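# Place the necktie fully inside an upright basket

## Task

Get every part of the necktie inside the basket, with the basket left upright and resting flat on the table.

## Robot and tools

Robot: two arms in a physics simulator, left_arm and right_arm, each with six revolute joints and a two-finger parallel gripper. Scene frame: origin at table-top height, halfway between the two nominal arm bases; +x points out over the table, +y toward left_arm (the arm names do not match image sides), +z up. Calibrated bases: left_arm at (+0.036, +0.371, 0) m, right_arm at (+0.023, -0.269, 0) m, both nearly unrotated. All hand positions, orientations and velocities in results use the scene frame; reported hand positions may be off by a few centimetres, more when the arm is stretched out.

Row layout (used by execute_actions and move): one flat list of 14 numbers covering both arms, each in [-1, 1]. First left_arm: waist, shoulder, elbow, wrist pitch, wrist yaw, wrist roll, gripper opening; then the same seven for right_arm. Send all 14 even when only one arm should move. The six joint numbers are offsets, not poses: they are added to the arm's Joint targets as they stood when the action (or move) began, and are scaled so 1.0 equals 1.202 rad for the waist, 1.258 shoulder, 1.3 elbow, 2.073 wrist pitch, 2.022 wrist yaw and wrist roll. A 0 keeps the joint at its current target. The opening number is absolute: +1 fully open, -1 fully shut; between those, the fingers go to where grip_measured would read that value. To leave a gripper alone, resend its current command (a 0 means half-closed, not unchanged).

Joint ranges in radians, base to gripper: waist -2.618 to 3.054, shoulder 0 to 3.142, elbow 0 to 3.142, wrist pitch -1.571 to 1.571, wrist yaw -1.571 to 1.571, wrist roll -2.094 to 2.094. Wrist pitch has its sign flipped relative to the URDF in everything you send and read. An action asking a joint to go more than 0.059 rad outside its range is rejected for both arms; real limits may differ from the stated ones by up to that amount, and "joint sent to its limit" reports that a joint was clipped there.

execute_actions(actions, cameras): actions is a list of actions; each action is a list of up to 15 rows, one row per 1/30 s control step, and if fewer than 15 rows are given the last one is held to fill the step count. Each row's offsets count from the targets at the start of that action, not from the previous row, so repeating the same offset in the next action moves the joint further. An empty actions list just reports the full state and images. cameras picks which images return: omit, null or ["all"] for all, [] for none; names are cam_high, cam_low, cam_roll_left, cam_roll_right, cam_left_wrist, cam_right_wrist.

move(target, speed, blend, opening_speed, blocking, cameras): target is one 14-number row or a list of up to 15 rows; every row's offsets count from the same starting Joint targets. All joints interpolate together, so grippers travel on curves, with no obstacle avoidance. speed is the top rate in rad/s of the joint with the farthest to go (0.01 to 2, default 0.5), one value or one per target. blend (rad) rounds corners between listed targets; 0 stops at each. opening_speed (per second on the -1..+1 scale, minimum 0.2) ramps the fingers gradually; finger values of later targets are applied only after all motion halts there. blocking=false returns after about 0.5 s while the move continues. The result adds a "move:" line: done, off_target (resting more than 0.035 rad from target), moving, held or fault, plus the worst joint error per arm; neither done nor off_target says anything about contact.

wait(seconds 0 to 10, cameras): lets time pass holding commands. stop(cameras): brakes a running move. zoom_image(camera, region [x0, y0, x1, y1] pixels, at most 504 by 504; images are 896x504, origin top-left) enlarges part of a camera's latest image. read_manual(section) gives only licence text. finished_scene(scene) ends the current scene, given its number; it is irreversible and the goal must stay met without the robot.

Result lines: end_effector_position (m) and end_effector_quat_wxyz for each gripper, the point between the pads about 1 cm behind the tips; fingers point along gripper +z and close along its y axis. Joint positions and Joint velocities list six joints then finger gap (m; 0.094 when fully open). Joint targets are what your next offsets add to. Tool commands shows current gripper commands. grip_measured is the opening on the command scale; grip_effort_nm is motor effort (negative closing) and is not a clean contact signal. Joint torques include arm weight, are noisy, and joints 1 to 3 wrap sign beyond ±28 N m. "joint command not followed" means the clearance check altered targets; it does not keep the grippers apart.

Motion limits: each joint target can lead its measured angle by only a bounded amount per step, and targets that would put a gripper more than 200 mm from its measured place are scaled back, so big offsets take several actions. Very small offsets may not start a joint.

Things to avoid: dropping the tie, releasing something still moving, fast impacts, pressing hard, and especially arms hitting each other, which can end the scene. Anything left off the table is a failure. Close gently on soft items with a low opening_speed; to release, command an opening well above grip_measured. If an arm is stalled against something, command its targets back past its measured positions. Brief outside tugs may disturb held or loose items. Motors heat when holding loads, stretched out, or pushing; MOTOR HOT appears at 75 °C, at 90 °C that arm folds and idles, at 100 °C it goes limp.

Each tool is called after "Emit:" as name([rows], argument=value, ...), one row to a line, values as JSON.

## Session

Emit:
execute_actions(actions=[])

Emit:
zoom_image(camera="cam_high", region=[230, 120, 700, 420])

Scene clock: 0.00 s.
left_arm: end_effector_position=(+0.1981, +0.2316, +0.2440) grip_measured=+1.000 grip_effort_nm=n/a end_effector_quat_wxyz=(+0.380, -0.149, +0.899, -0.158) | right_arm: end_effector_position=(+0.4154, -0.2559, +0.2034) grip_measured=+1.000 grip_effort_nm=n/a end_effector_quat_wxyz=(+0.453, -0.288, +0.766, +0.353)
Joint positions: left_arm=[-1.277 0.868 1.05 1.25 -0.717 -1.431 0.094] | right_arm=[-0.378 1.716 1.274 0.748 -1.195 -0.863 0.094]
Joint velocities: within noise
Joint torques (N m): no reading
Motor temperatures (°C): left_arm=[20 30 27 25 20 24 21] | right_arm=[23 26 26 23 24 23 20]
Heat: left arm: 30 °C; right arm: 26 °C.
Joint targets: left_arm=[-1.277 0.863 1.061 1.252 -0.736 -1.428] | right_arm=[-0.378 1.704 1.286 0.748 -1.214 -0.865]
Tool commands: left_gripper/opening=+1.0 right_gripper/opening=+1.0

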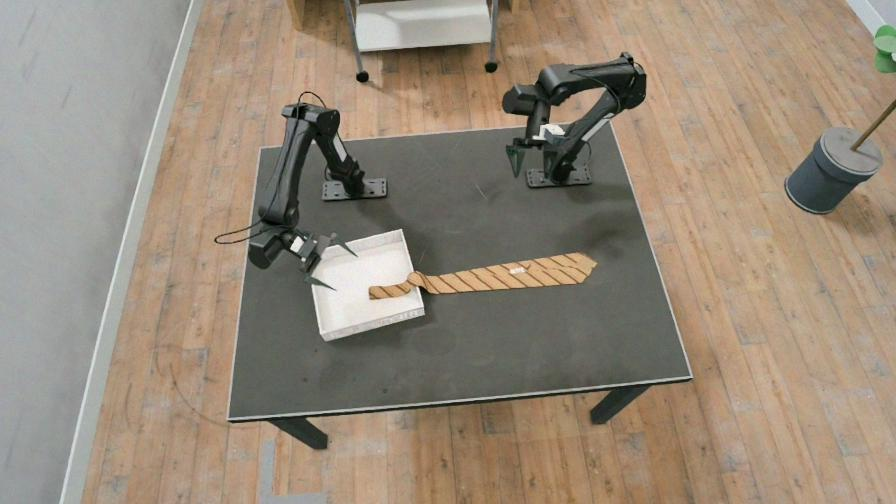

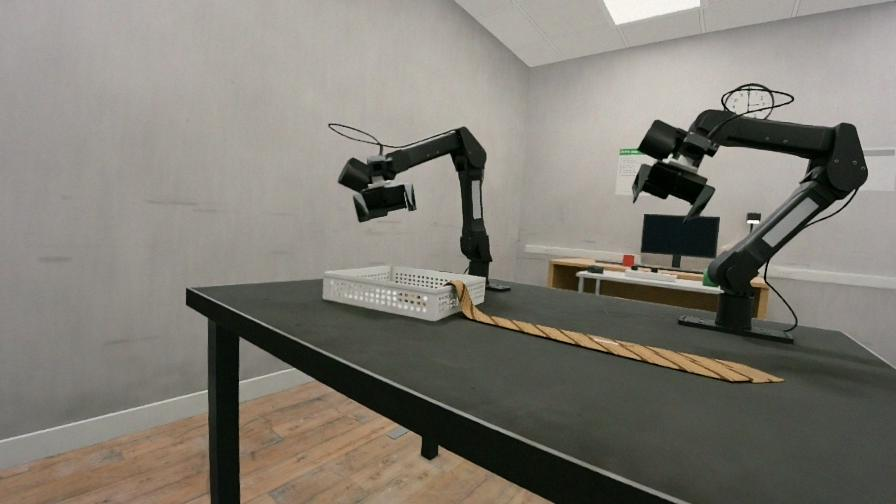

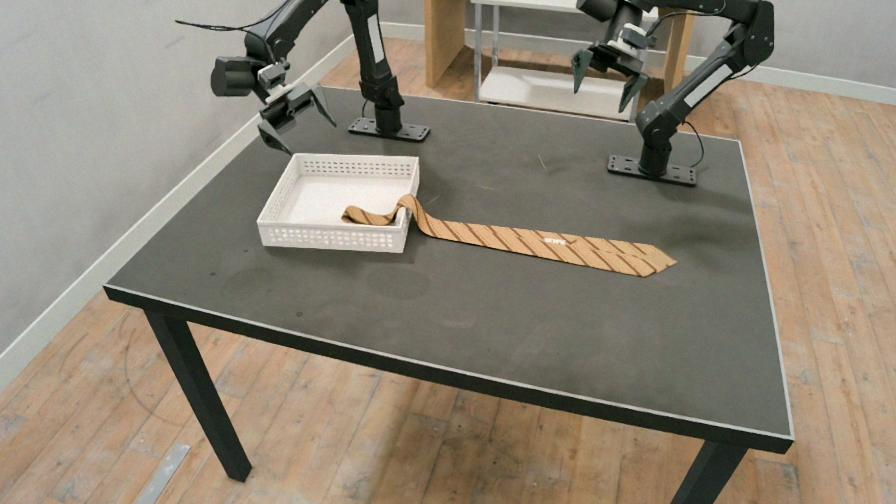

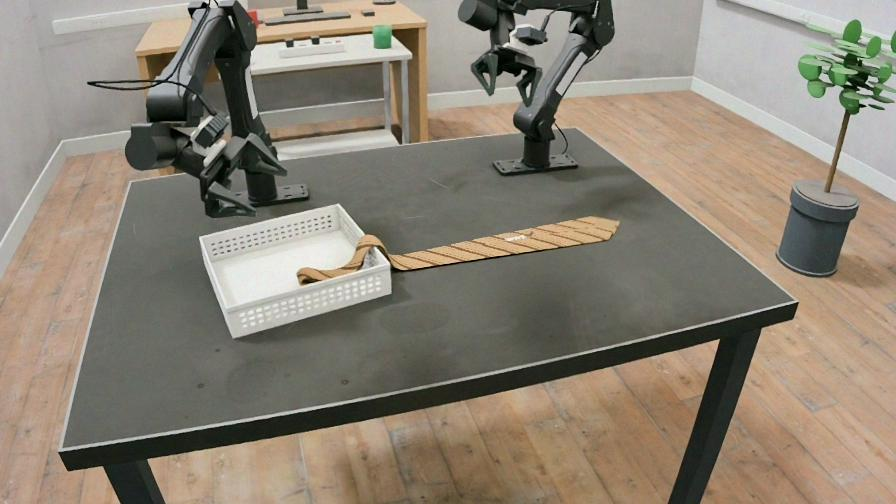

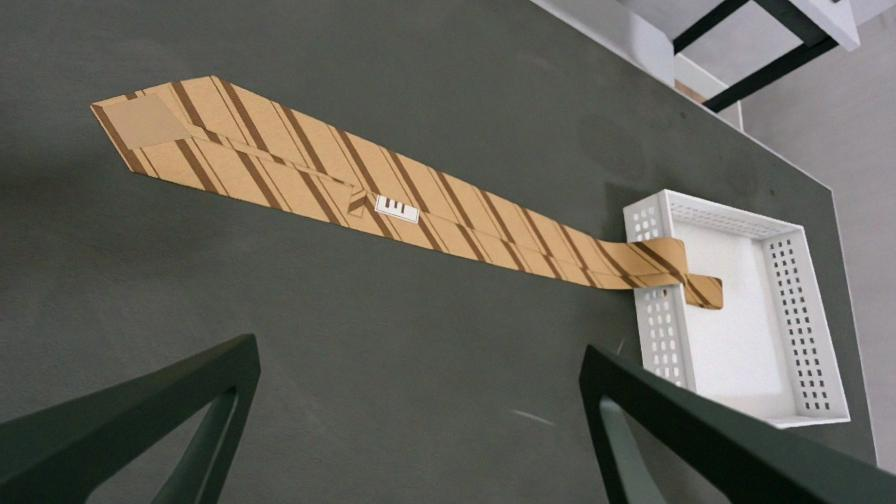

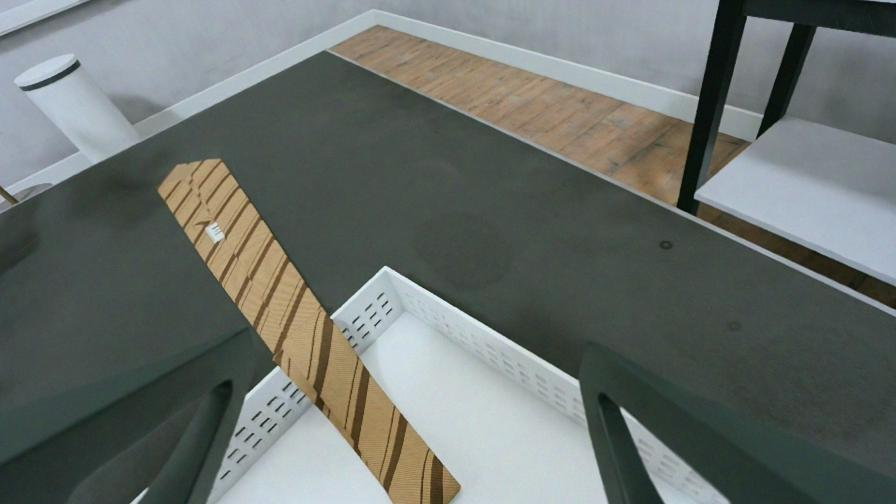

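Scaled by 1.072 from the camera's 896x504 image, which has a finer 1280x720 frame.

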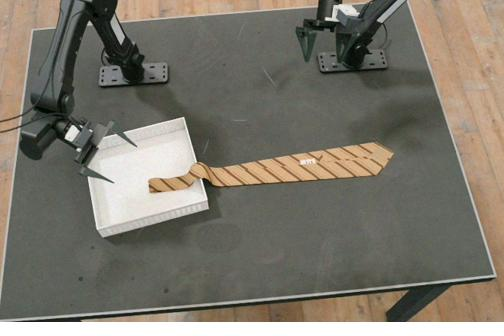

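Emit:
move([
  [0, 0, 0, 0, 0, 0, 1, 0.3977, 0.0366, 0.3185, 0.1698, 0.3531, -0.0173, 1],
  [0, 0, 0, 0, 0, 0, 1, 0.9567, 0.4563, 0.6562, 0.2475, 0.6004, -0.0232, 1],
], speed=0.9, blend=[0.2, 0], cameras=["cam_high", "cam_right_wrist"])

Scene clock: 18.53 s.
left_arm: end_effector_position=(+0.1981, +0.2316, +0.2440) grip_measured=+1.000 grip_effort_nm=-0.032 end_effector_quat_wxyz=(+0.380, -0.149, +0.899, -0.158) | right_arm: end_effector_position=(+0.3730, +0.0584, +0.0983) grip_measured=+1.000 grip_effort_nm=-0.017 end_effector_quat_wxyz=(-0.082, +0.734, -0.674, +0.004)
Joint positions: left_arm=[-1.277 0.868 1.05 1.25 -0.717 -1.431 0.094] | right_arm=[0.775 2.26 2.104 1.251 -0.005 -0.907 0.094]
Joint torques (N m): left_arm=[0.06 -0.76 7.17 -0.86 -0.47 0.02] | right_arm=[-0.25 -11.17 9.91 -0.57 0.05 -0.03]
Motor temperatures (°C): left_arm=[20 30 30 26 20 24 21] | right_arm=[23 31 29 24 25 23 20]
Heat: left arm: 30 °C; right arm: 31 °C.
Joint targets: left_arm=[-1.277 0.863 1.061 1.252 -0.736 -1.428] | right_arm=[0.772 2.278 2.138 1.261 0.000 -0.912]
move: done
Images, in order: cam_high, cam_right_wrist.

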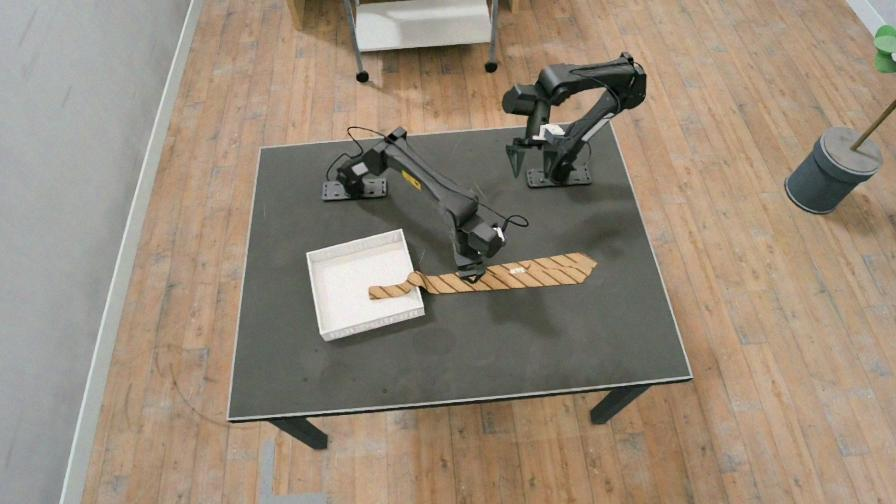

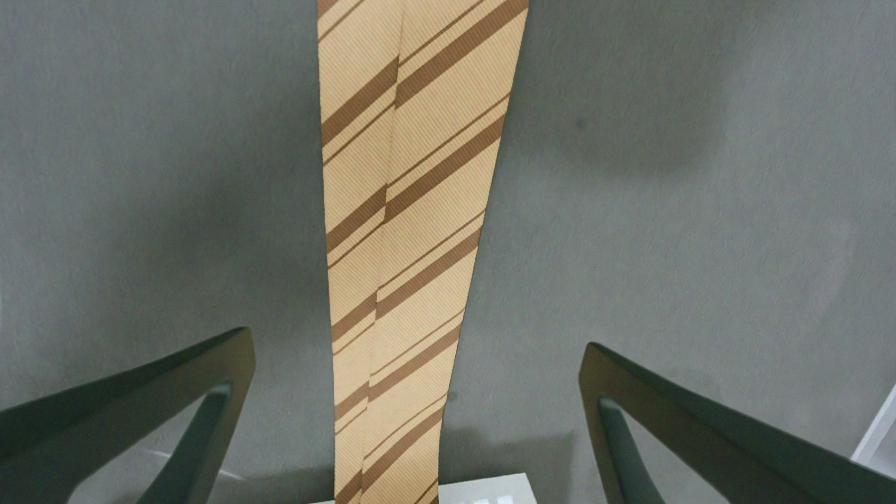

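Emit:
move([
  [0, 0, 0, 0, 0, 0, 1, 0.0058, 0.1634, 0.0914, 0.0400, 0, 0.0188, 1],
  [0, 0, 0, 0, 0, 0, 1, 0.0058, 0.1668, 0.0271, -0.0023, 0, 0.0188, 1],
], speed=[0.4, 0.08], blend=[0.01, 0], cameras=["cam_right_wrist"])

Scene clock: 28.93 s.
left_arm: end_effector_position=(+0.1981, +0.2316, +0.2440) grip_measured=+1.000 grip_effort_nm=-0.032 end_effector_quat_wxyz=(+0.380, -0.149, +0.899, -0.158) | right_arm: end_effector_position=(+0.3757, +0.0606, +0.0266) grip_measured=+1.000 grip_effort_nm=-0.017 end_effector_quat_wxyz=(-0.012, +0.727, -0.687, -0.001)
Joint positions: left_arm=[-1.277 0.868 1.05 1.25 -0.717 -1.431 0.094] | right_arm=[0.775 2.463 2.185 1.27 -0.004 -0.879 0.094]
Joint torques (N m): left_arm=[0.08 -0.73 7.17 -0.86 -0.47 0.02] | right_arm=[0.5 -11.64 5.55 -0.55 0.05 0.05]
Joint targets: left_arm=[-1.277 0.863 1.061 1.252 -0.736 -1.428] | right_arm=[0.779 2.488 2.174 1.257 0.000 -0.874]
move: done
Images, in order: cam_right_wrist.

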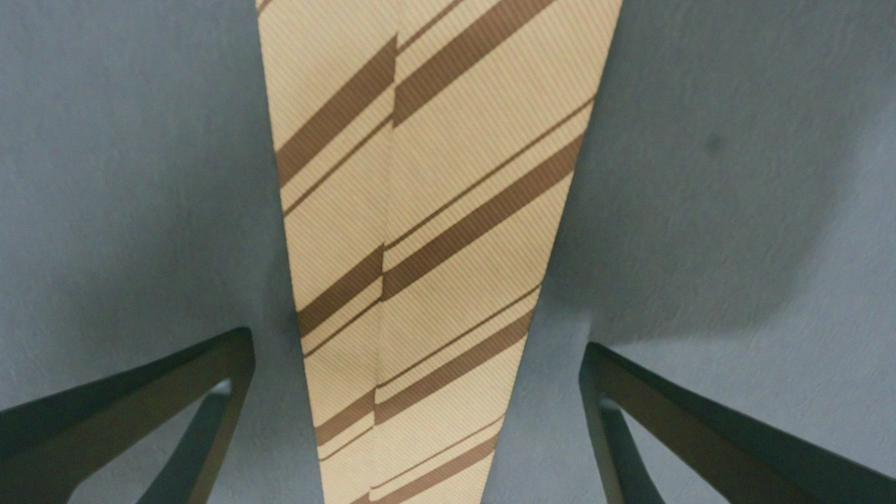

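Emit:
move(target=[0, 0, 0, 0, 0, 0, 1, 0, 0.0035, -0.0477, -0.0314, 0, 0, 1], speed=0.08, cameras=["cam_right_wrist"])

Scene clock: 30.60 s.
left_arm: end_effector_position=(+0.1981, +0.2316, +0.2440) grip_measured=+1.000 grip_effort_nm=-0.027 end_effector_quat_wxyz=(+0.380, -0.149, +0.899, -0.158) | right_arm: end_effector_position=(+0.3756, +0.0590, +0.0161) grip_measured=+1.000 grip_effort_nm=-0.022 end_effector_quat_wxyz=(-0.010, +0.726, -0.687, +0.002)
Joint positions: left_arm=[-1.277 0.868 1.05 1.25 -0.717 -1.431 0.094] | right_arm=[0.775 2.463 2.143 1.23 0.002 -0.878 0.094]
Joint torques (N m): left_arm=[0.05 -0.76 7.19 -0.86 -0.47 0.03] | right_arm=[0.44 -11.29 3.89 -0.85 -0.02 0.03]
Joint targets: left_arm=[-1.277 0.863 1.061 1.252 -0.736 -1.428] | right_arm=[0.779 2.492 2.112 1.191 0.000 -0.874]
move: off_target (right_arm); right_arm: the wrist pitch is farthest, 0.038 rad from its target
Images, in order: cam_right_wrist.

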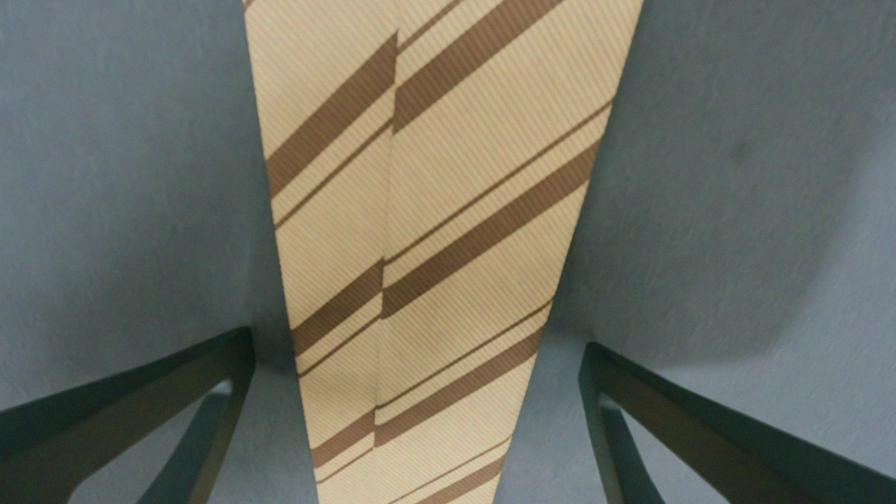

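Emit:
move([
  [0, 0, 0, 0, 0, 0, 1, 0, 0, 0, 0, 0, 0, -1],
  [0, 0, 0, 0, 0, 0, 1, -0.0466, -0.4490, -0.0935, -0.0133, 0, 0, -1],
  [0, 0, 0, 0, 0, 0, 1, -0.1855, -0.8134, -0.0535, -0.2495, 0, 0, -1],
  [0, 0, 0, 0, 0, 0, 1, -0.5133, -0.9486, -0.1463, -0.2257, 0, 0, -1],
], speed=[0.5, 0.5, 0.5, 0.35], blend=[0, 0.15, 0.1, 0], opening_speed=2.0, cameras=["cam_high", "cam_low", "cam_roll_left", "cam_roll_right"])

Scene clock: 49.63 s.
left_arm: end_effector_position=(+0.1981, +0.2316, +0.2440) grip_measured=+1.000 grip_effort_nm=-0.017 end_effector_quat_wxyz=(+0.380, -0.149, +0.899, -0.158) | right_arm: end_effector_position=(+0.3874, -0.2169, +0.5342) grip_measured=-0.929 grip_effort_nm=-1.043 end_effector_quat_wxyz=(+0.619, -0.364, +0.654, -0.239)
Joint positions: left_arm=[-1.277 0.868 1.05 1.25 -0.717 -1.431 0.094] | right_arm=[0.168 1.322 1.932 0.73 0.002 -0.878 0.003]
Joint torques (N m): left_arm=[0.06 -0.75 7.17 -0.86 -0.46 0.03] | right_arm=[-0.58 -5.64 5.05 -2.16 -0.04 0.04]
Motor temperatures (°C): left_arm=[20 29 31 27 20 24 21] | right_arm=[23 39 28 24 24 23 21]
Heat: left arm: 31 °C; right arm: 39 °C.
Joint targets: left_arm=[-1.277 0.863 1.061 1.252 -0.736 -1.428] | right_arm=[0.162 1.299 1.921 0.724 0.000 -0.874]
move: done
Images, in order: cam_high, cam_low, cam_roll_left, cam_roll_right.

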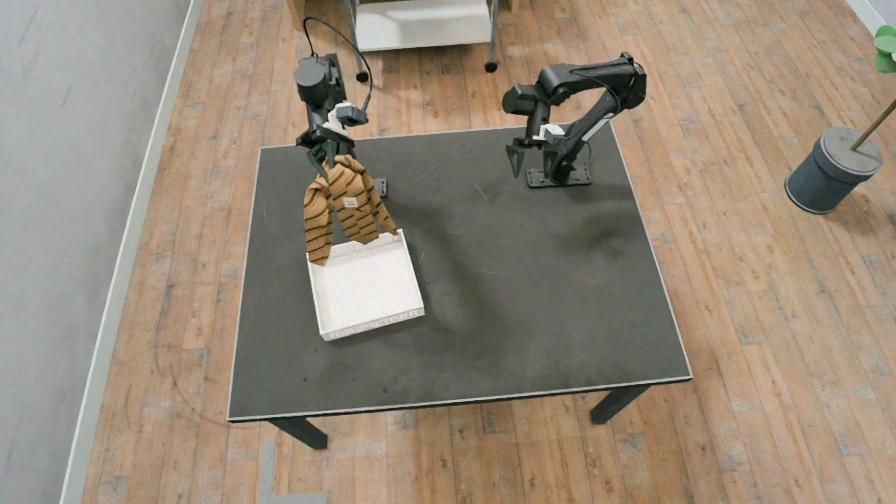

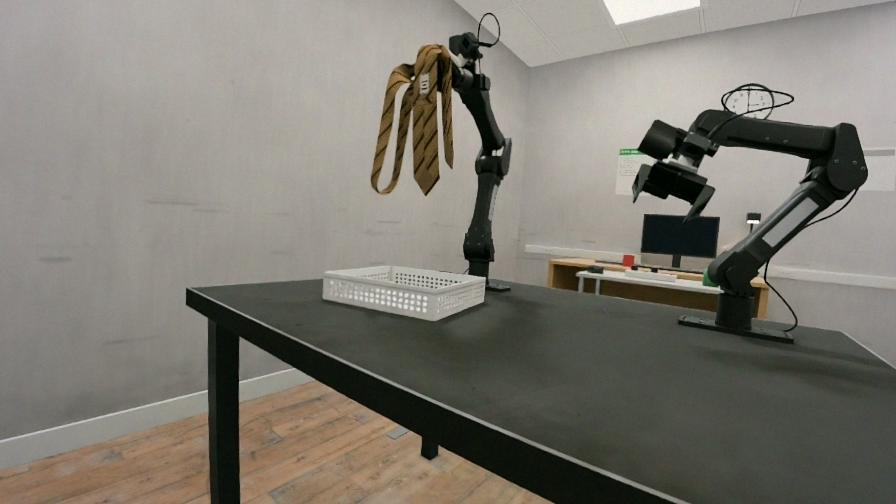

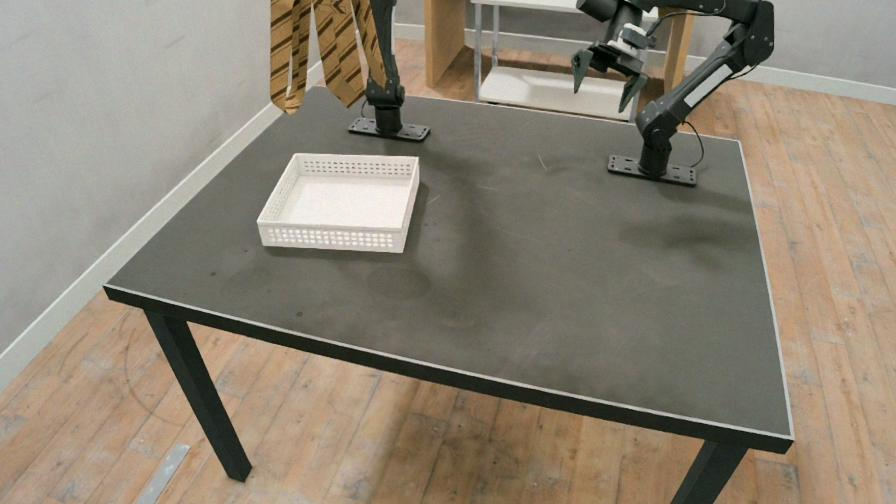

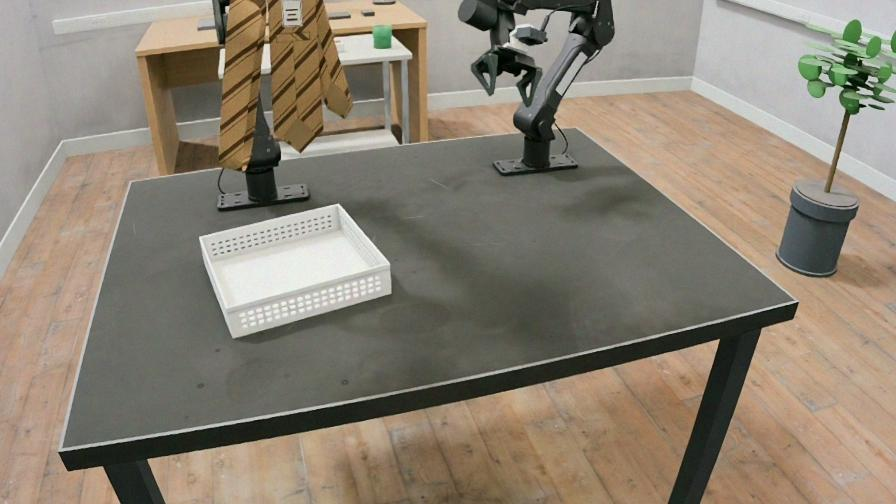

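Emit:
zoom_image(camera="cam_low", region=[340, 20, 520, 220])

Emit:
zoom_image(camera="cam_high", region=[270, 120, 430, 280])

Emit:
wait(seconds=0.1, cameras=["cam_right_wrist", "cam_roll_right", "cam_high", "cam_low"])

Scaled by 2.520 from the camera's 896x504 image, which has a finer 1280x720 frame.

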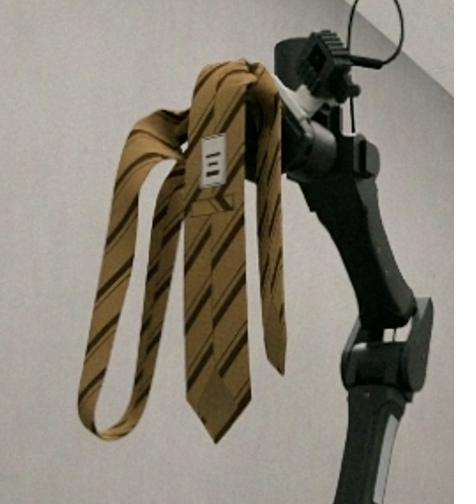

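Scaled by 3.150 from the camera's 896x504 image, which has a finer 1280x720 frame.

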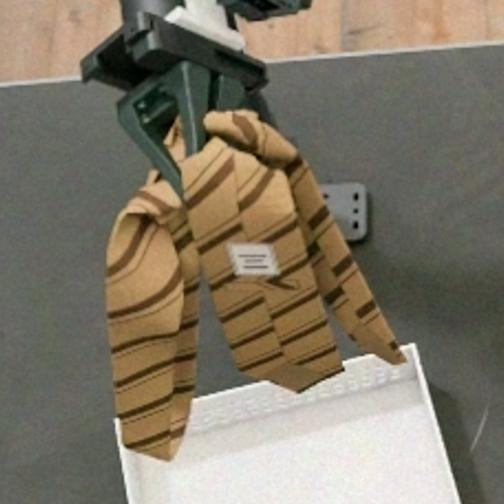

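Scene clock: 51.47 s.
left_arm: end_effector_position=(+0.1981, +0.2316, +0.2440) grip_measured=+1.000 grip_effort_nm=-0.037 end_effector_quat_wxyz=(+0.380, -0.149, +0.899, -0.158) | right_arm: end_effector_position=(+0.3874, -0.2169, +0.5340) grip_measured=-0.929 grip_effort_nm=-1.043 end_effector_quat_wxyz=(+0.618, -0.364, +0.654, -0.239)
Joint positions: left_arm=[-1.277 0.868 1.05 1.25 -0.717 -1.431 0.094] | right_arm=[0.168 1.322 1.932 0.731 0.002 -0.878 0.003]
Joint torques (N m): left_arm=[0.08 -0.75 7.2 -0.86 -0.47 0.03] | right_arm=[-0.53 -5.65 5.11 -2.16 -0.02 0.02]
Joint targets: left_arm=[-1.277 0.863 1.061 1.252 -0.736 -1.428] | right_arm=[0.162 1.299 1.921 0.724 0.000 -0.874]
Tool commands: left_gripper/opening=+1.0 right_gripper/opening=-1.0
wait: 0.10 s; at rest from the start
Images, in order: cam_high, cam_low, cam_roll_right, cam_right_wrist.

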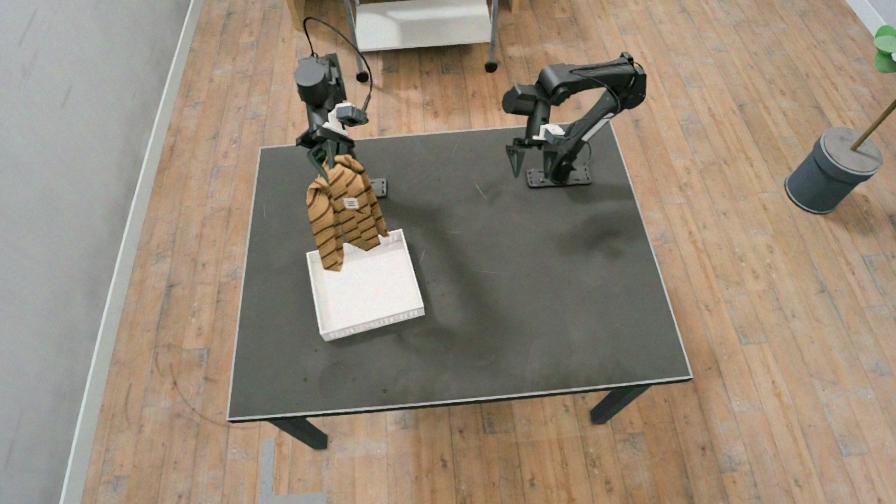

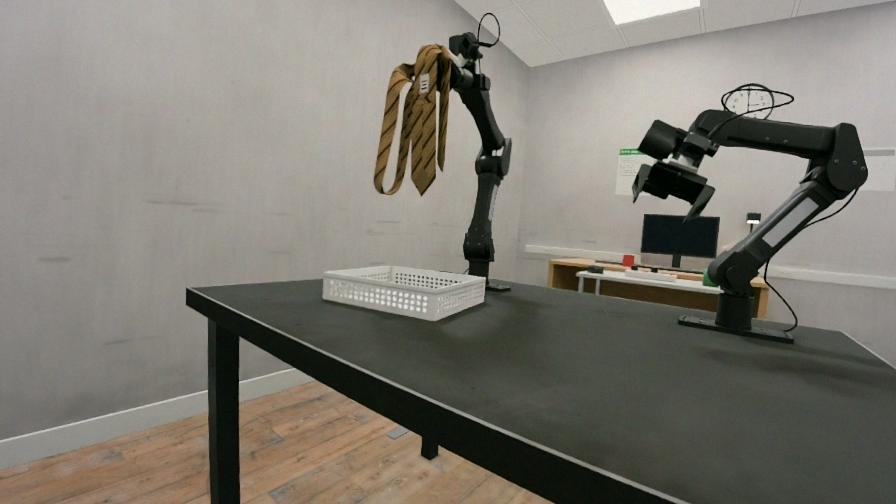

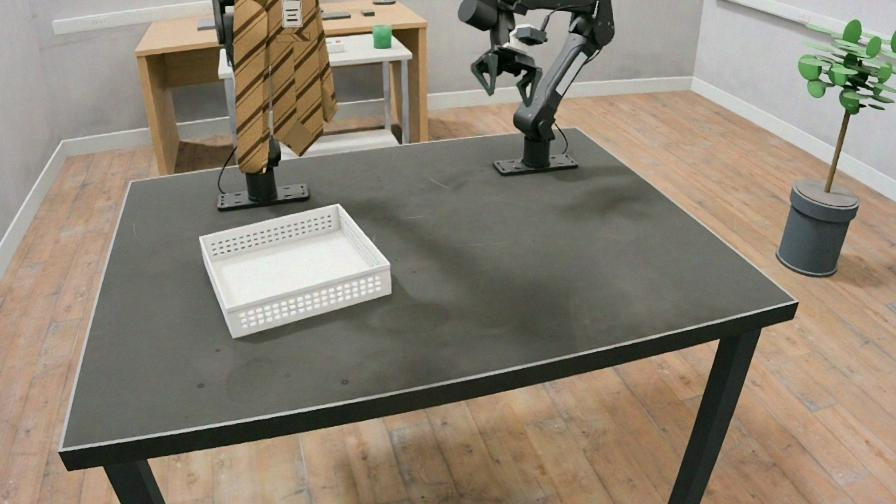

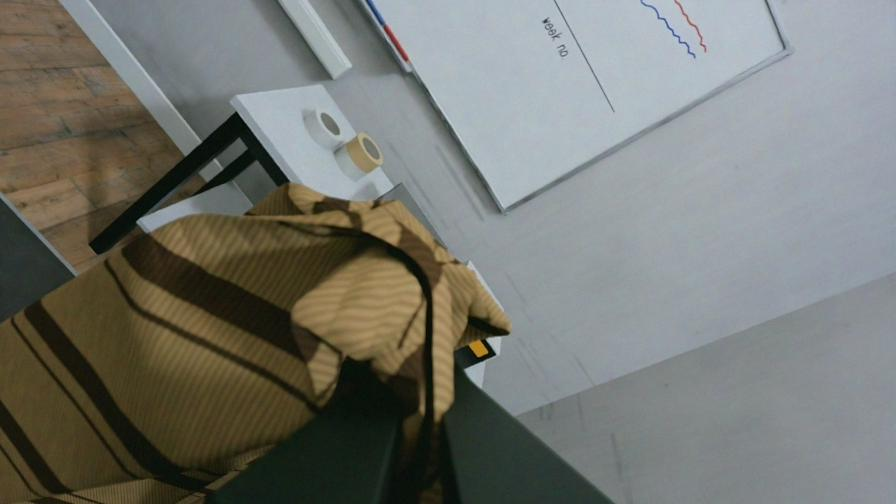

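Emit:
move([
  [0, 0, 0, 0, 0, 0, 1, -0.0108, -0.1796, -0.6884, -0.1307, 0, 0, -1],
  [0, 0, 0, 0, 0, 0, 1, -0.0108, 0.0723, -1.0, -0.3343, 0, 0, -1],
], speed=[0.5, 0.25], blend=[0.1, 0], cameras=["cam_high", "cam_low", "cam_roll_left", "cam_roll_right", "cam_right_wrist"])

Scene clock: 65.33 s.
left_arm: end_effector_position=(+0.1981, +0.2316, +0.2440) grip_measured=+1.000 grip_effort_nm=-0.042 end_effector_quat_wxyz=(+0.380, -0.149, +0.899, -0.158) | right_arm: end_effector_position=(+0.3825, -0.2218, +0.0758) grip_measured=-0.929 grip_effort_nm=-1.043 end_effector_quat_wxyz=(+0.348, -0.447, +0.812, -0.138)
Joint positions: left_arm=[-1.277 0.868 1.05 1.25 -0.717 -1.431 0.094] | right_arm=[0.156 1.381 0.63 0.052 0.002 -0.878 0.003]
Joint torques (N m): left_arm=[0.09 -0.76 7.19 -0.86 -0.47 0.02] | right_arm=[-0.75 -4.36 6.35 -1.91 -0.01 0.03]
Motor temperatures (°C): left_arm=[20 29 31 27 20 24 21] | right_arm=[23 33 27 27 24 23 21]
Heat: left arm: 31 °C; right arm: 33 °C.
Joint targets: left_arm=[-1.277 0.863 1.061 1.252 -0.736 -1.428] | right_arm=[0.149 1.390 0.622 0.031 0.000 -0.874]
move: done
Images, in order: cam_high, cam_low, cam_roll_left, cam_roll_right, cam_right_wrist.

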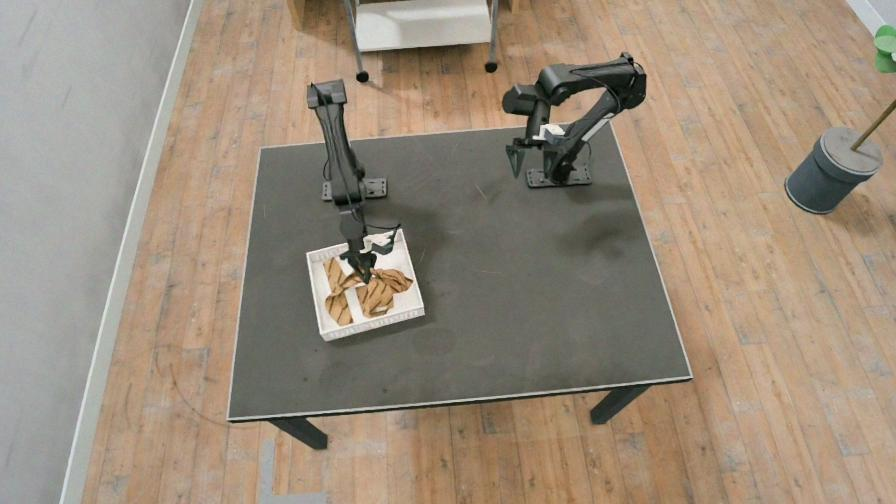

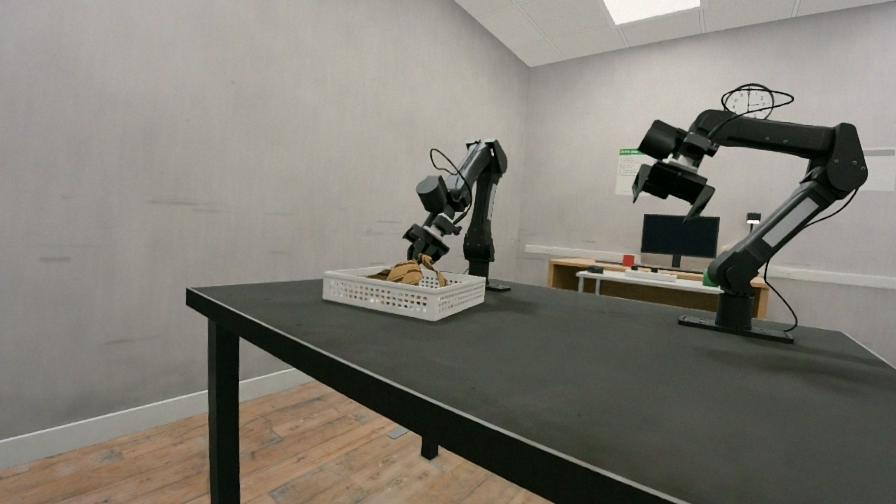

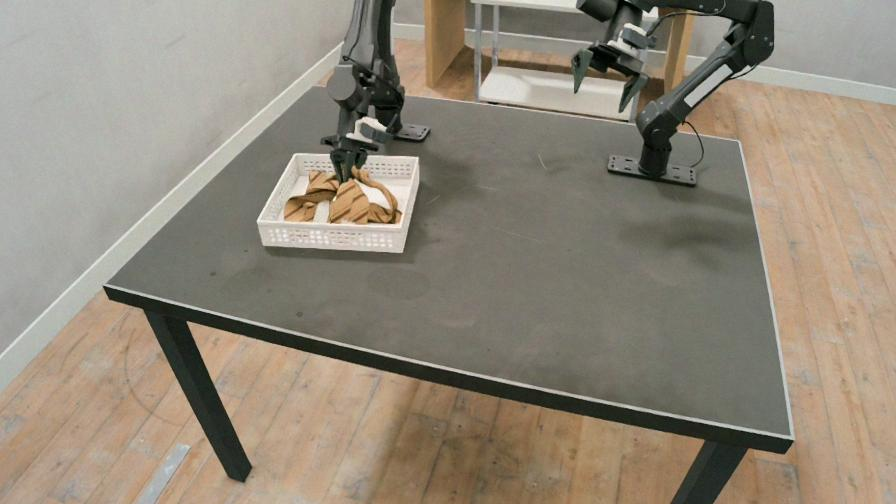

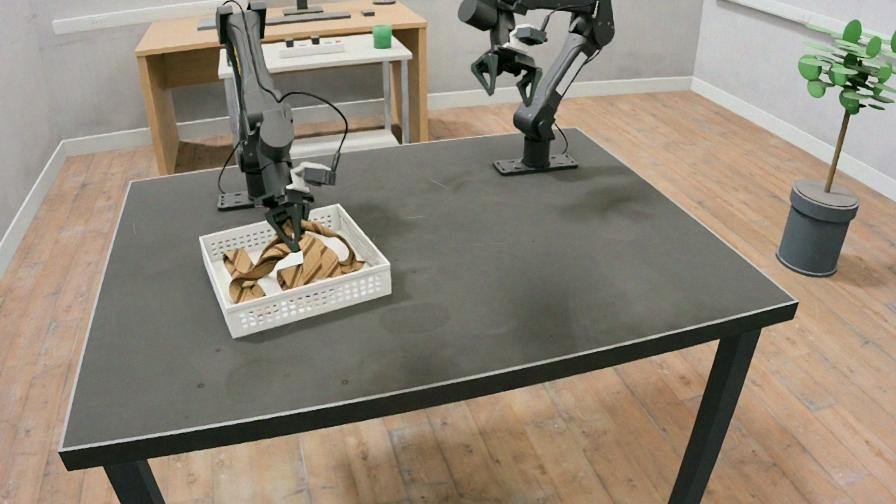

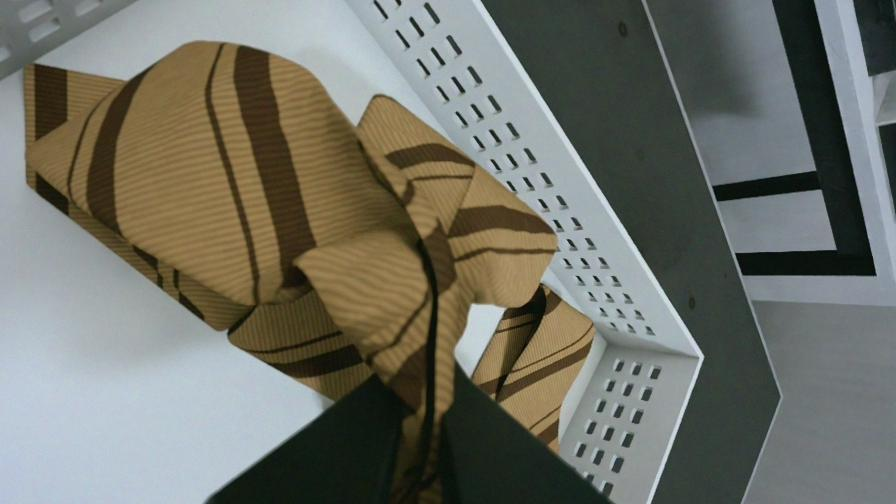

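Emit:
move([
  [0, 0, 0, 0, 0, 0, 1, 0, 0.0572, 0, -0.0103, 0, 0, -1],
  [0, 0, 0, 0, 0, 0, 1, 0, 0.0572, 0, -0.0103, 0, 0, 0.0],
  [0, 0, 0, 0, 0, 0, 1, 0, -0.3423, 0.0392, 0.2328, 0, 0, 0.0],
], speed=[0.2, 0.2, 0.3], opening_speed=1.2, cameras=["cam_high", "cam_low", "cam_roll_left", "cam_roll_right", "cam_right_wrist"])

Scene clock: 73.53 s.
left_arm: end_effector_position=(+0.1981, +0.2316, +0.2440) grip_measured=+1.000 grip_effort_nm=-0.032 end_effector_quat_wxyz=(+0.380, -0.149, +0.899, -0.158) | right_arm: end_effector_position=(+0.3076, -0.2316, +0.1247) grip_measured=-0.002 grip_effort_nm=0.105 end_effector_quat_wxyz=(+0.328, -0.451, +0.820, -0.130)
Joint positions: left_arm=[-1.277 0.868 1.05 1.25 -0.717 -1.431 0.094] | right_arm=[0.156 0.978 0.634 0.507 0.002 -0.878 0.047]
Joint torques (N m): left_arm=[0.08 -0.76 7.17 -0.86 -0.47 0.02] | right_arm=[-0.76 -3.93 11.12 -1.55 0 0.04]
Joint targets: left_arm=[-1.277 0.863 1.061 1.252 -0.736 -1.428] | right_arm=[0.149 0.960 0.673 0.513 0.000 -0.874]
move: off_target (right_arm); right_arm: the elbow is farthest, 0.039 rad from its target
Images, in order: cam_high, cam_low, cam_roll_left, cam_roll_right, cam_right_wrist.

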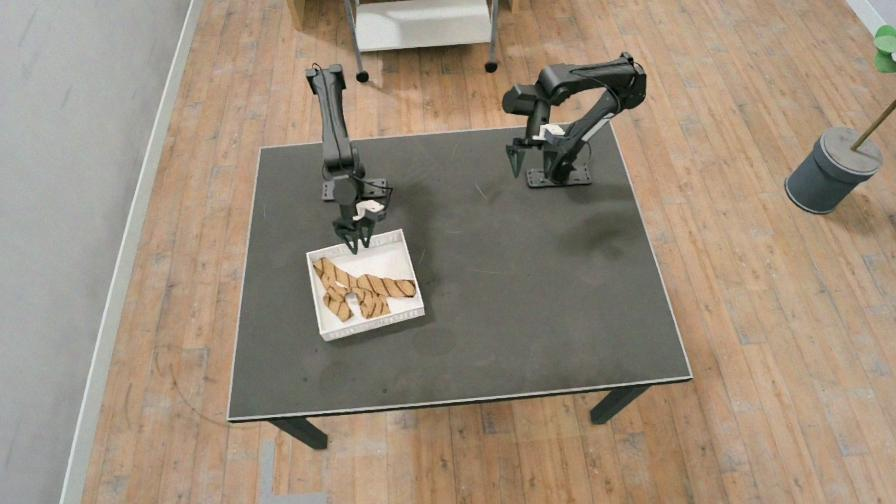

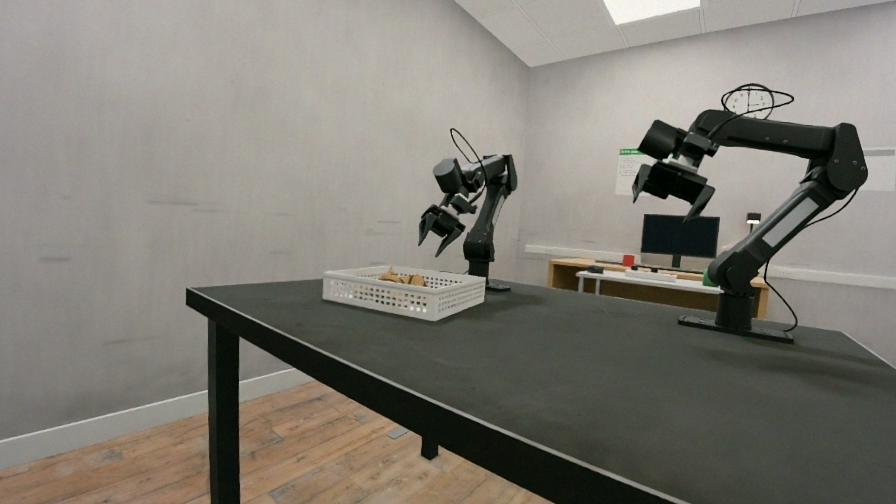

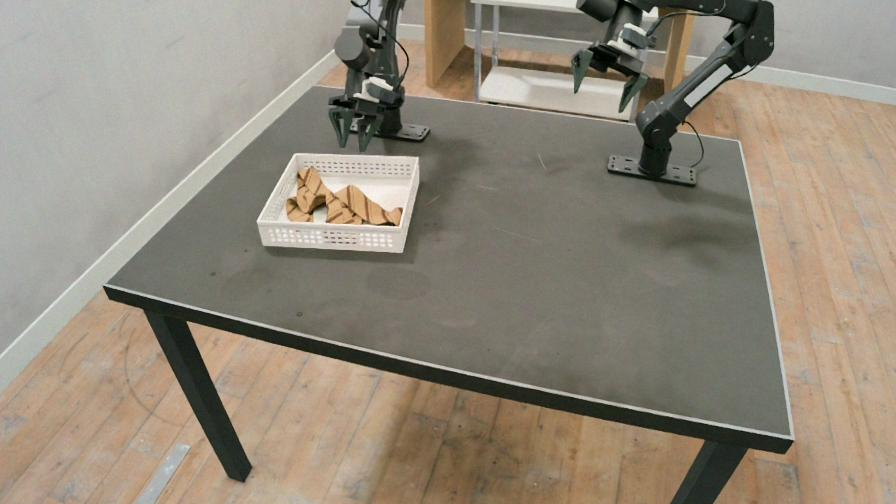

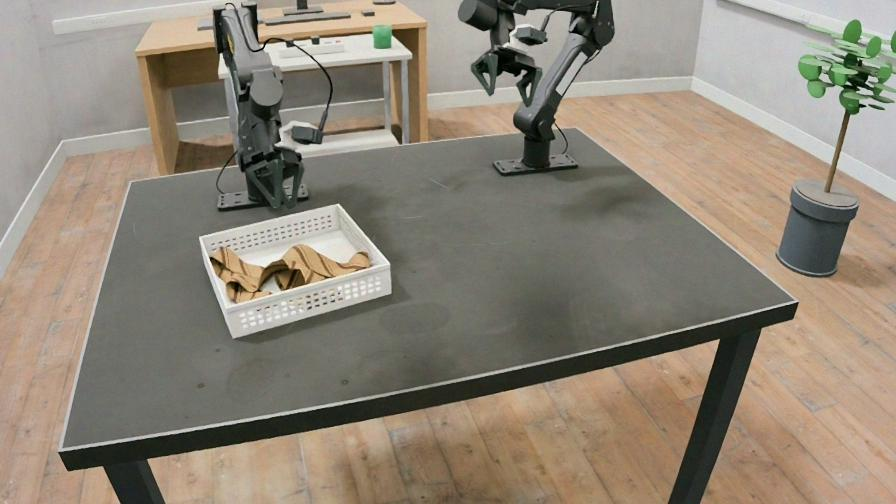

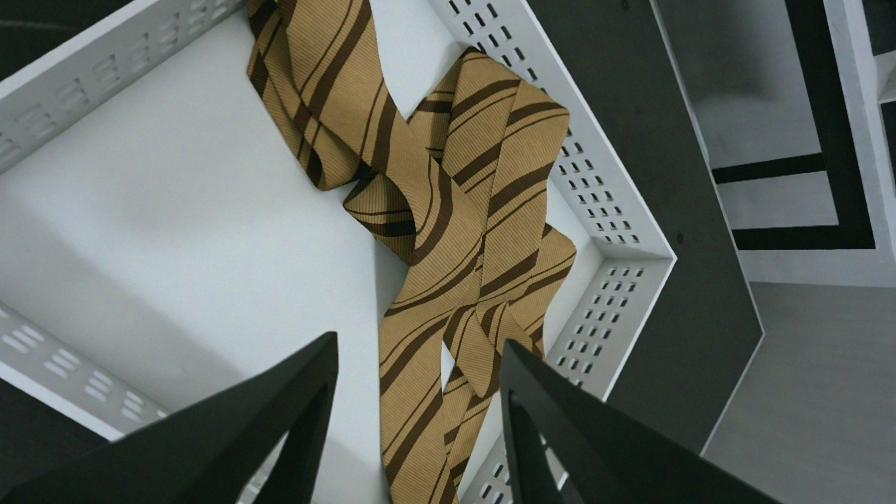

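Emit:
finished_scene(scene=3)

The scene is finished: the task was done.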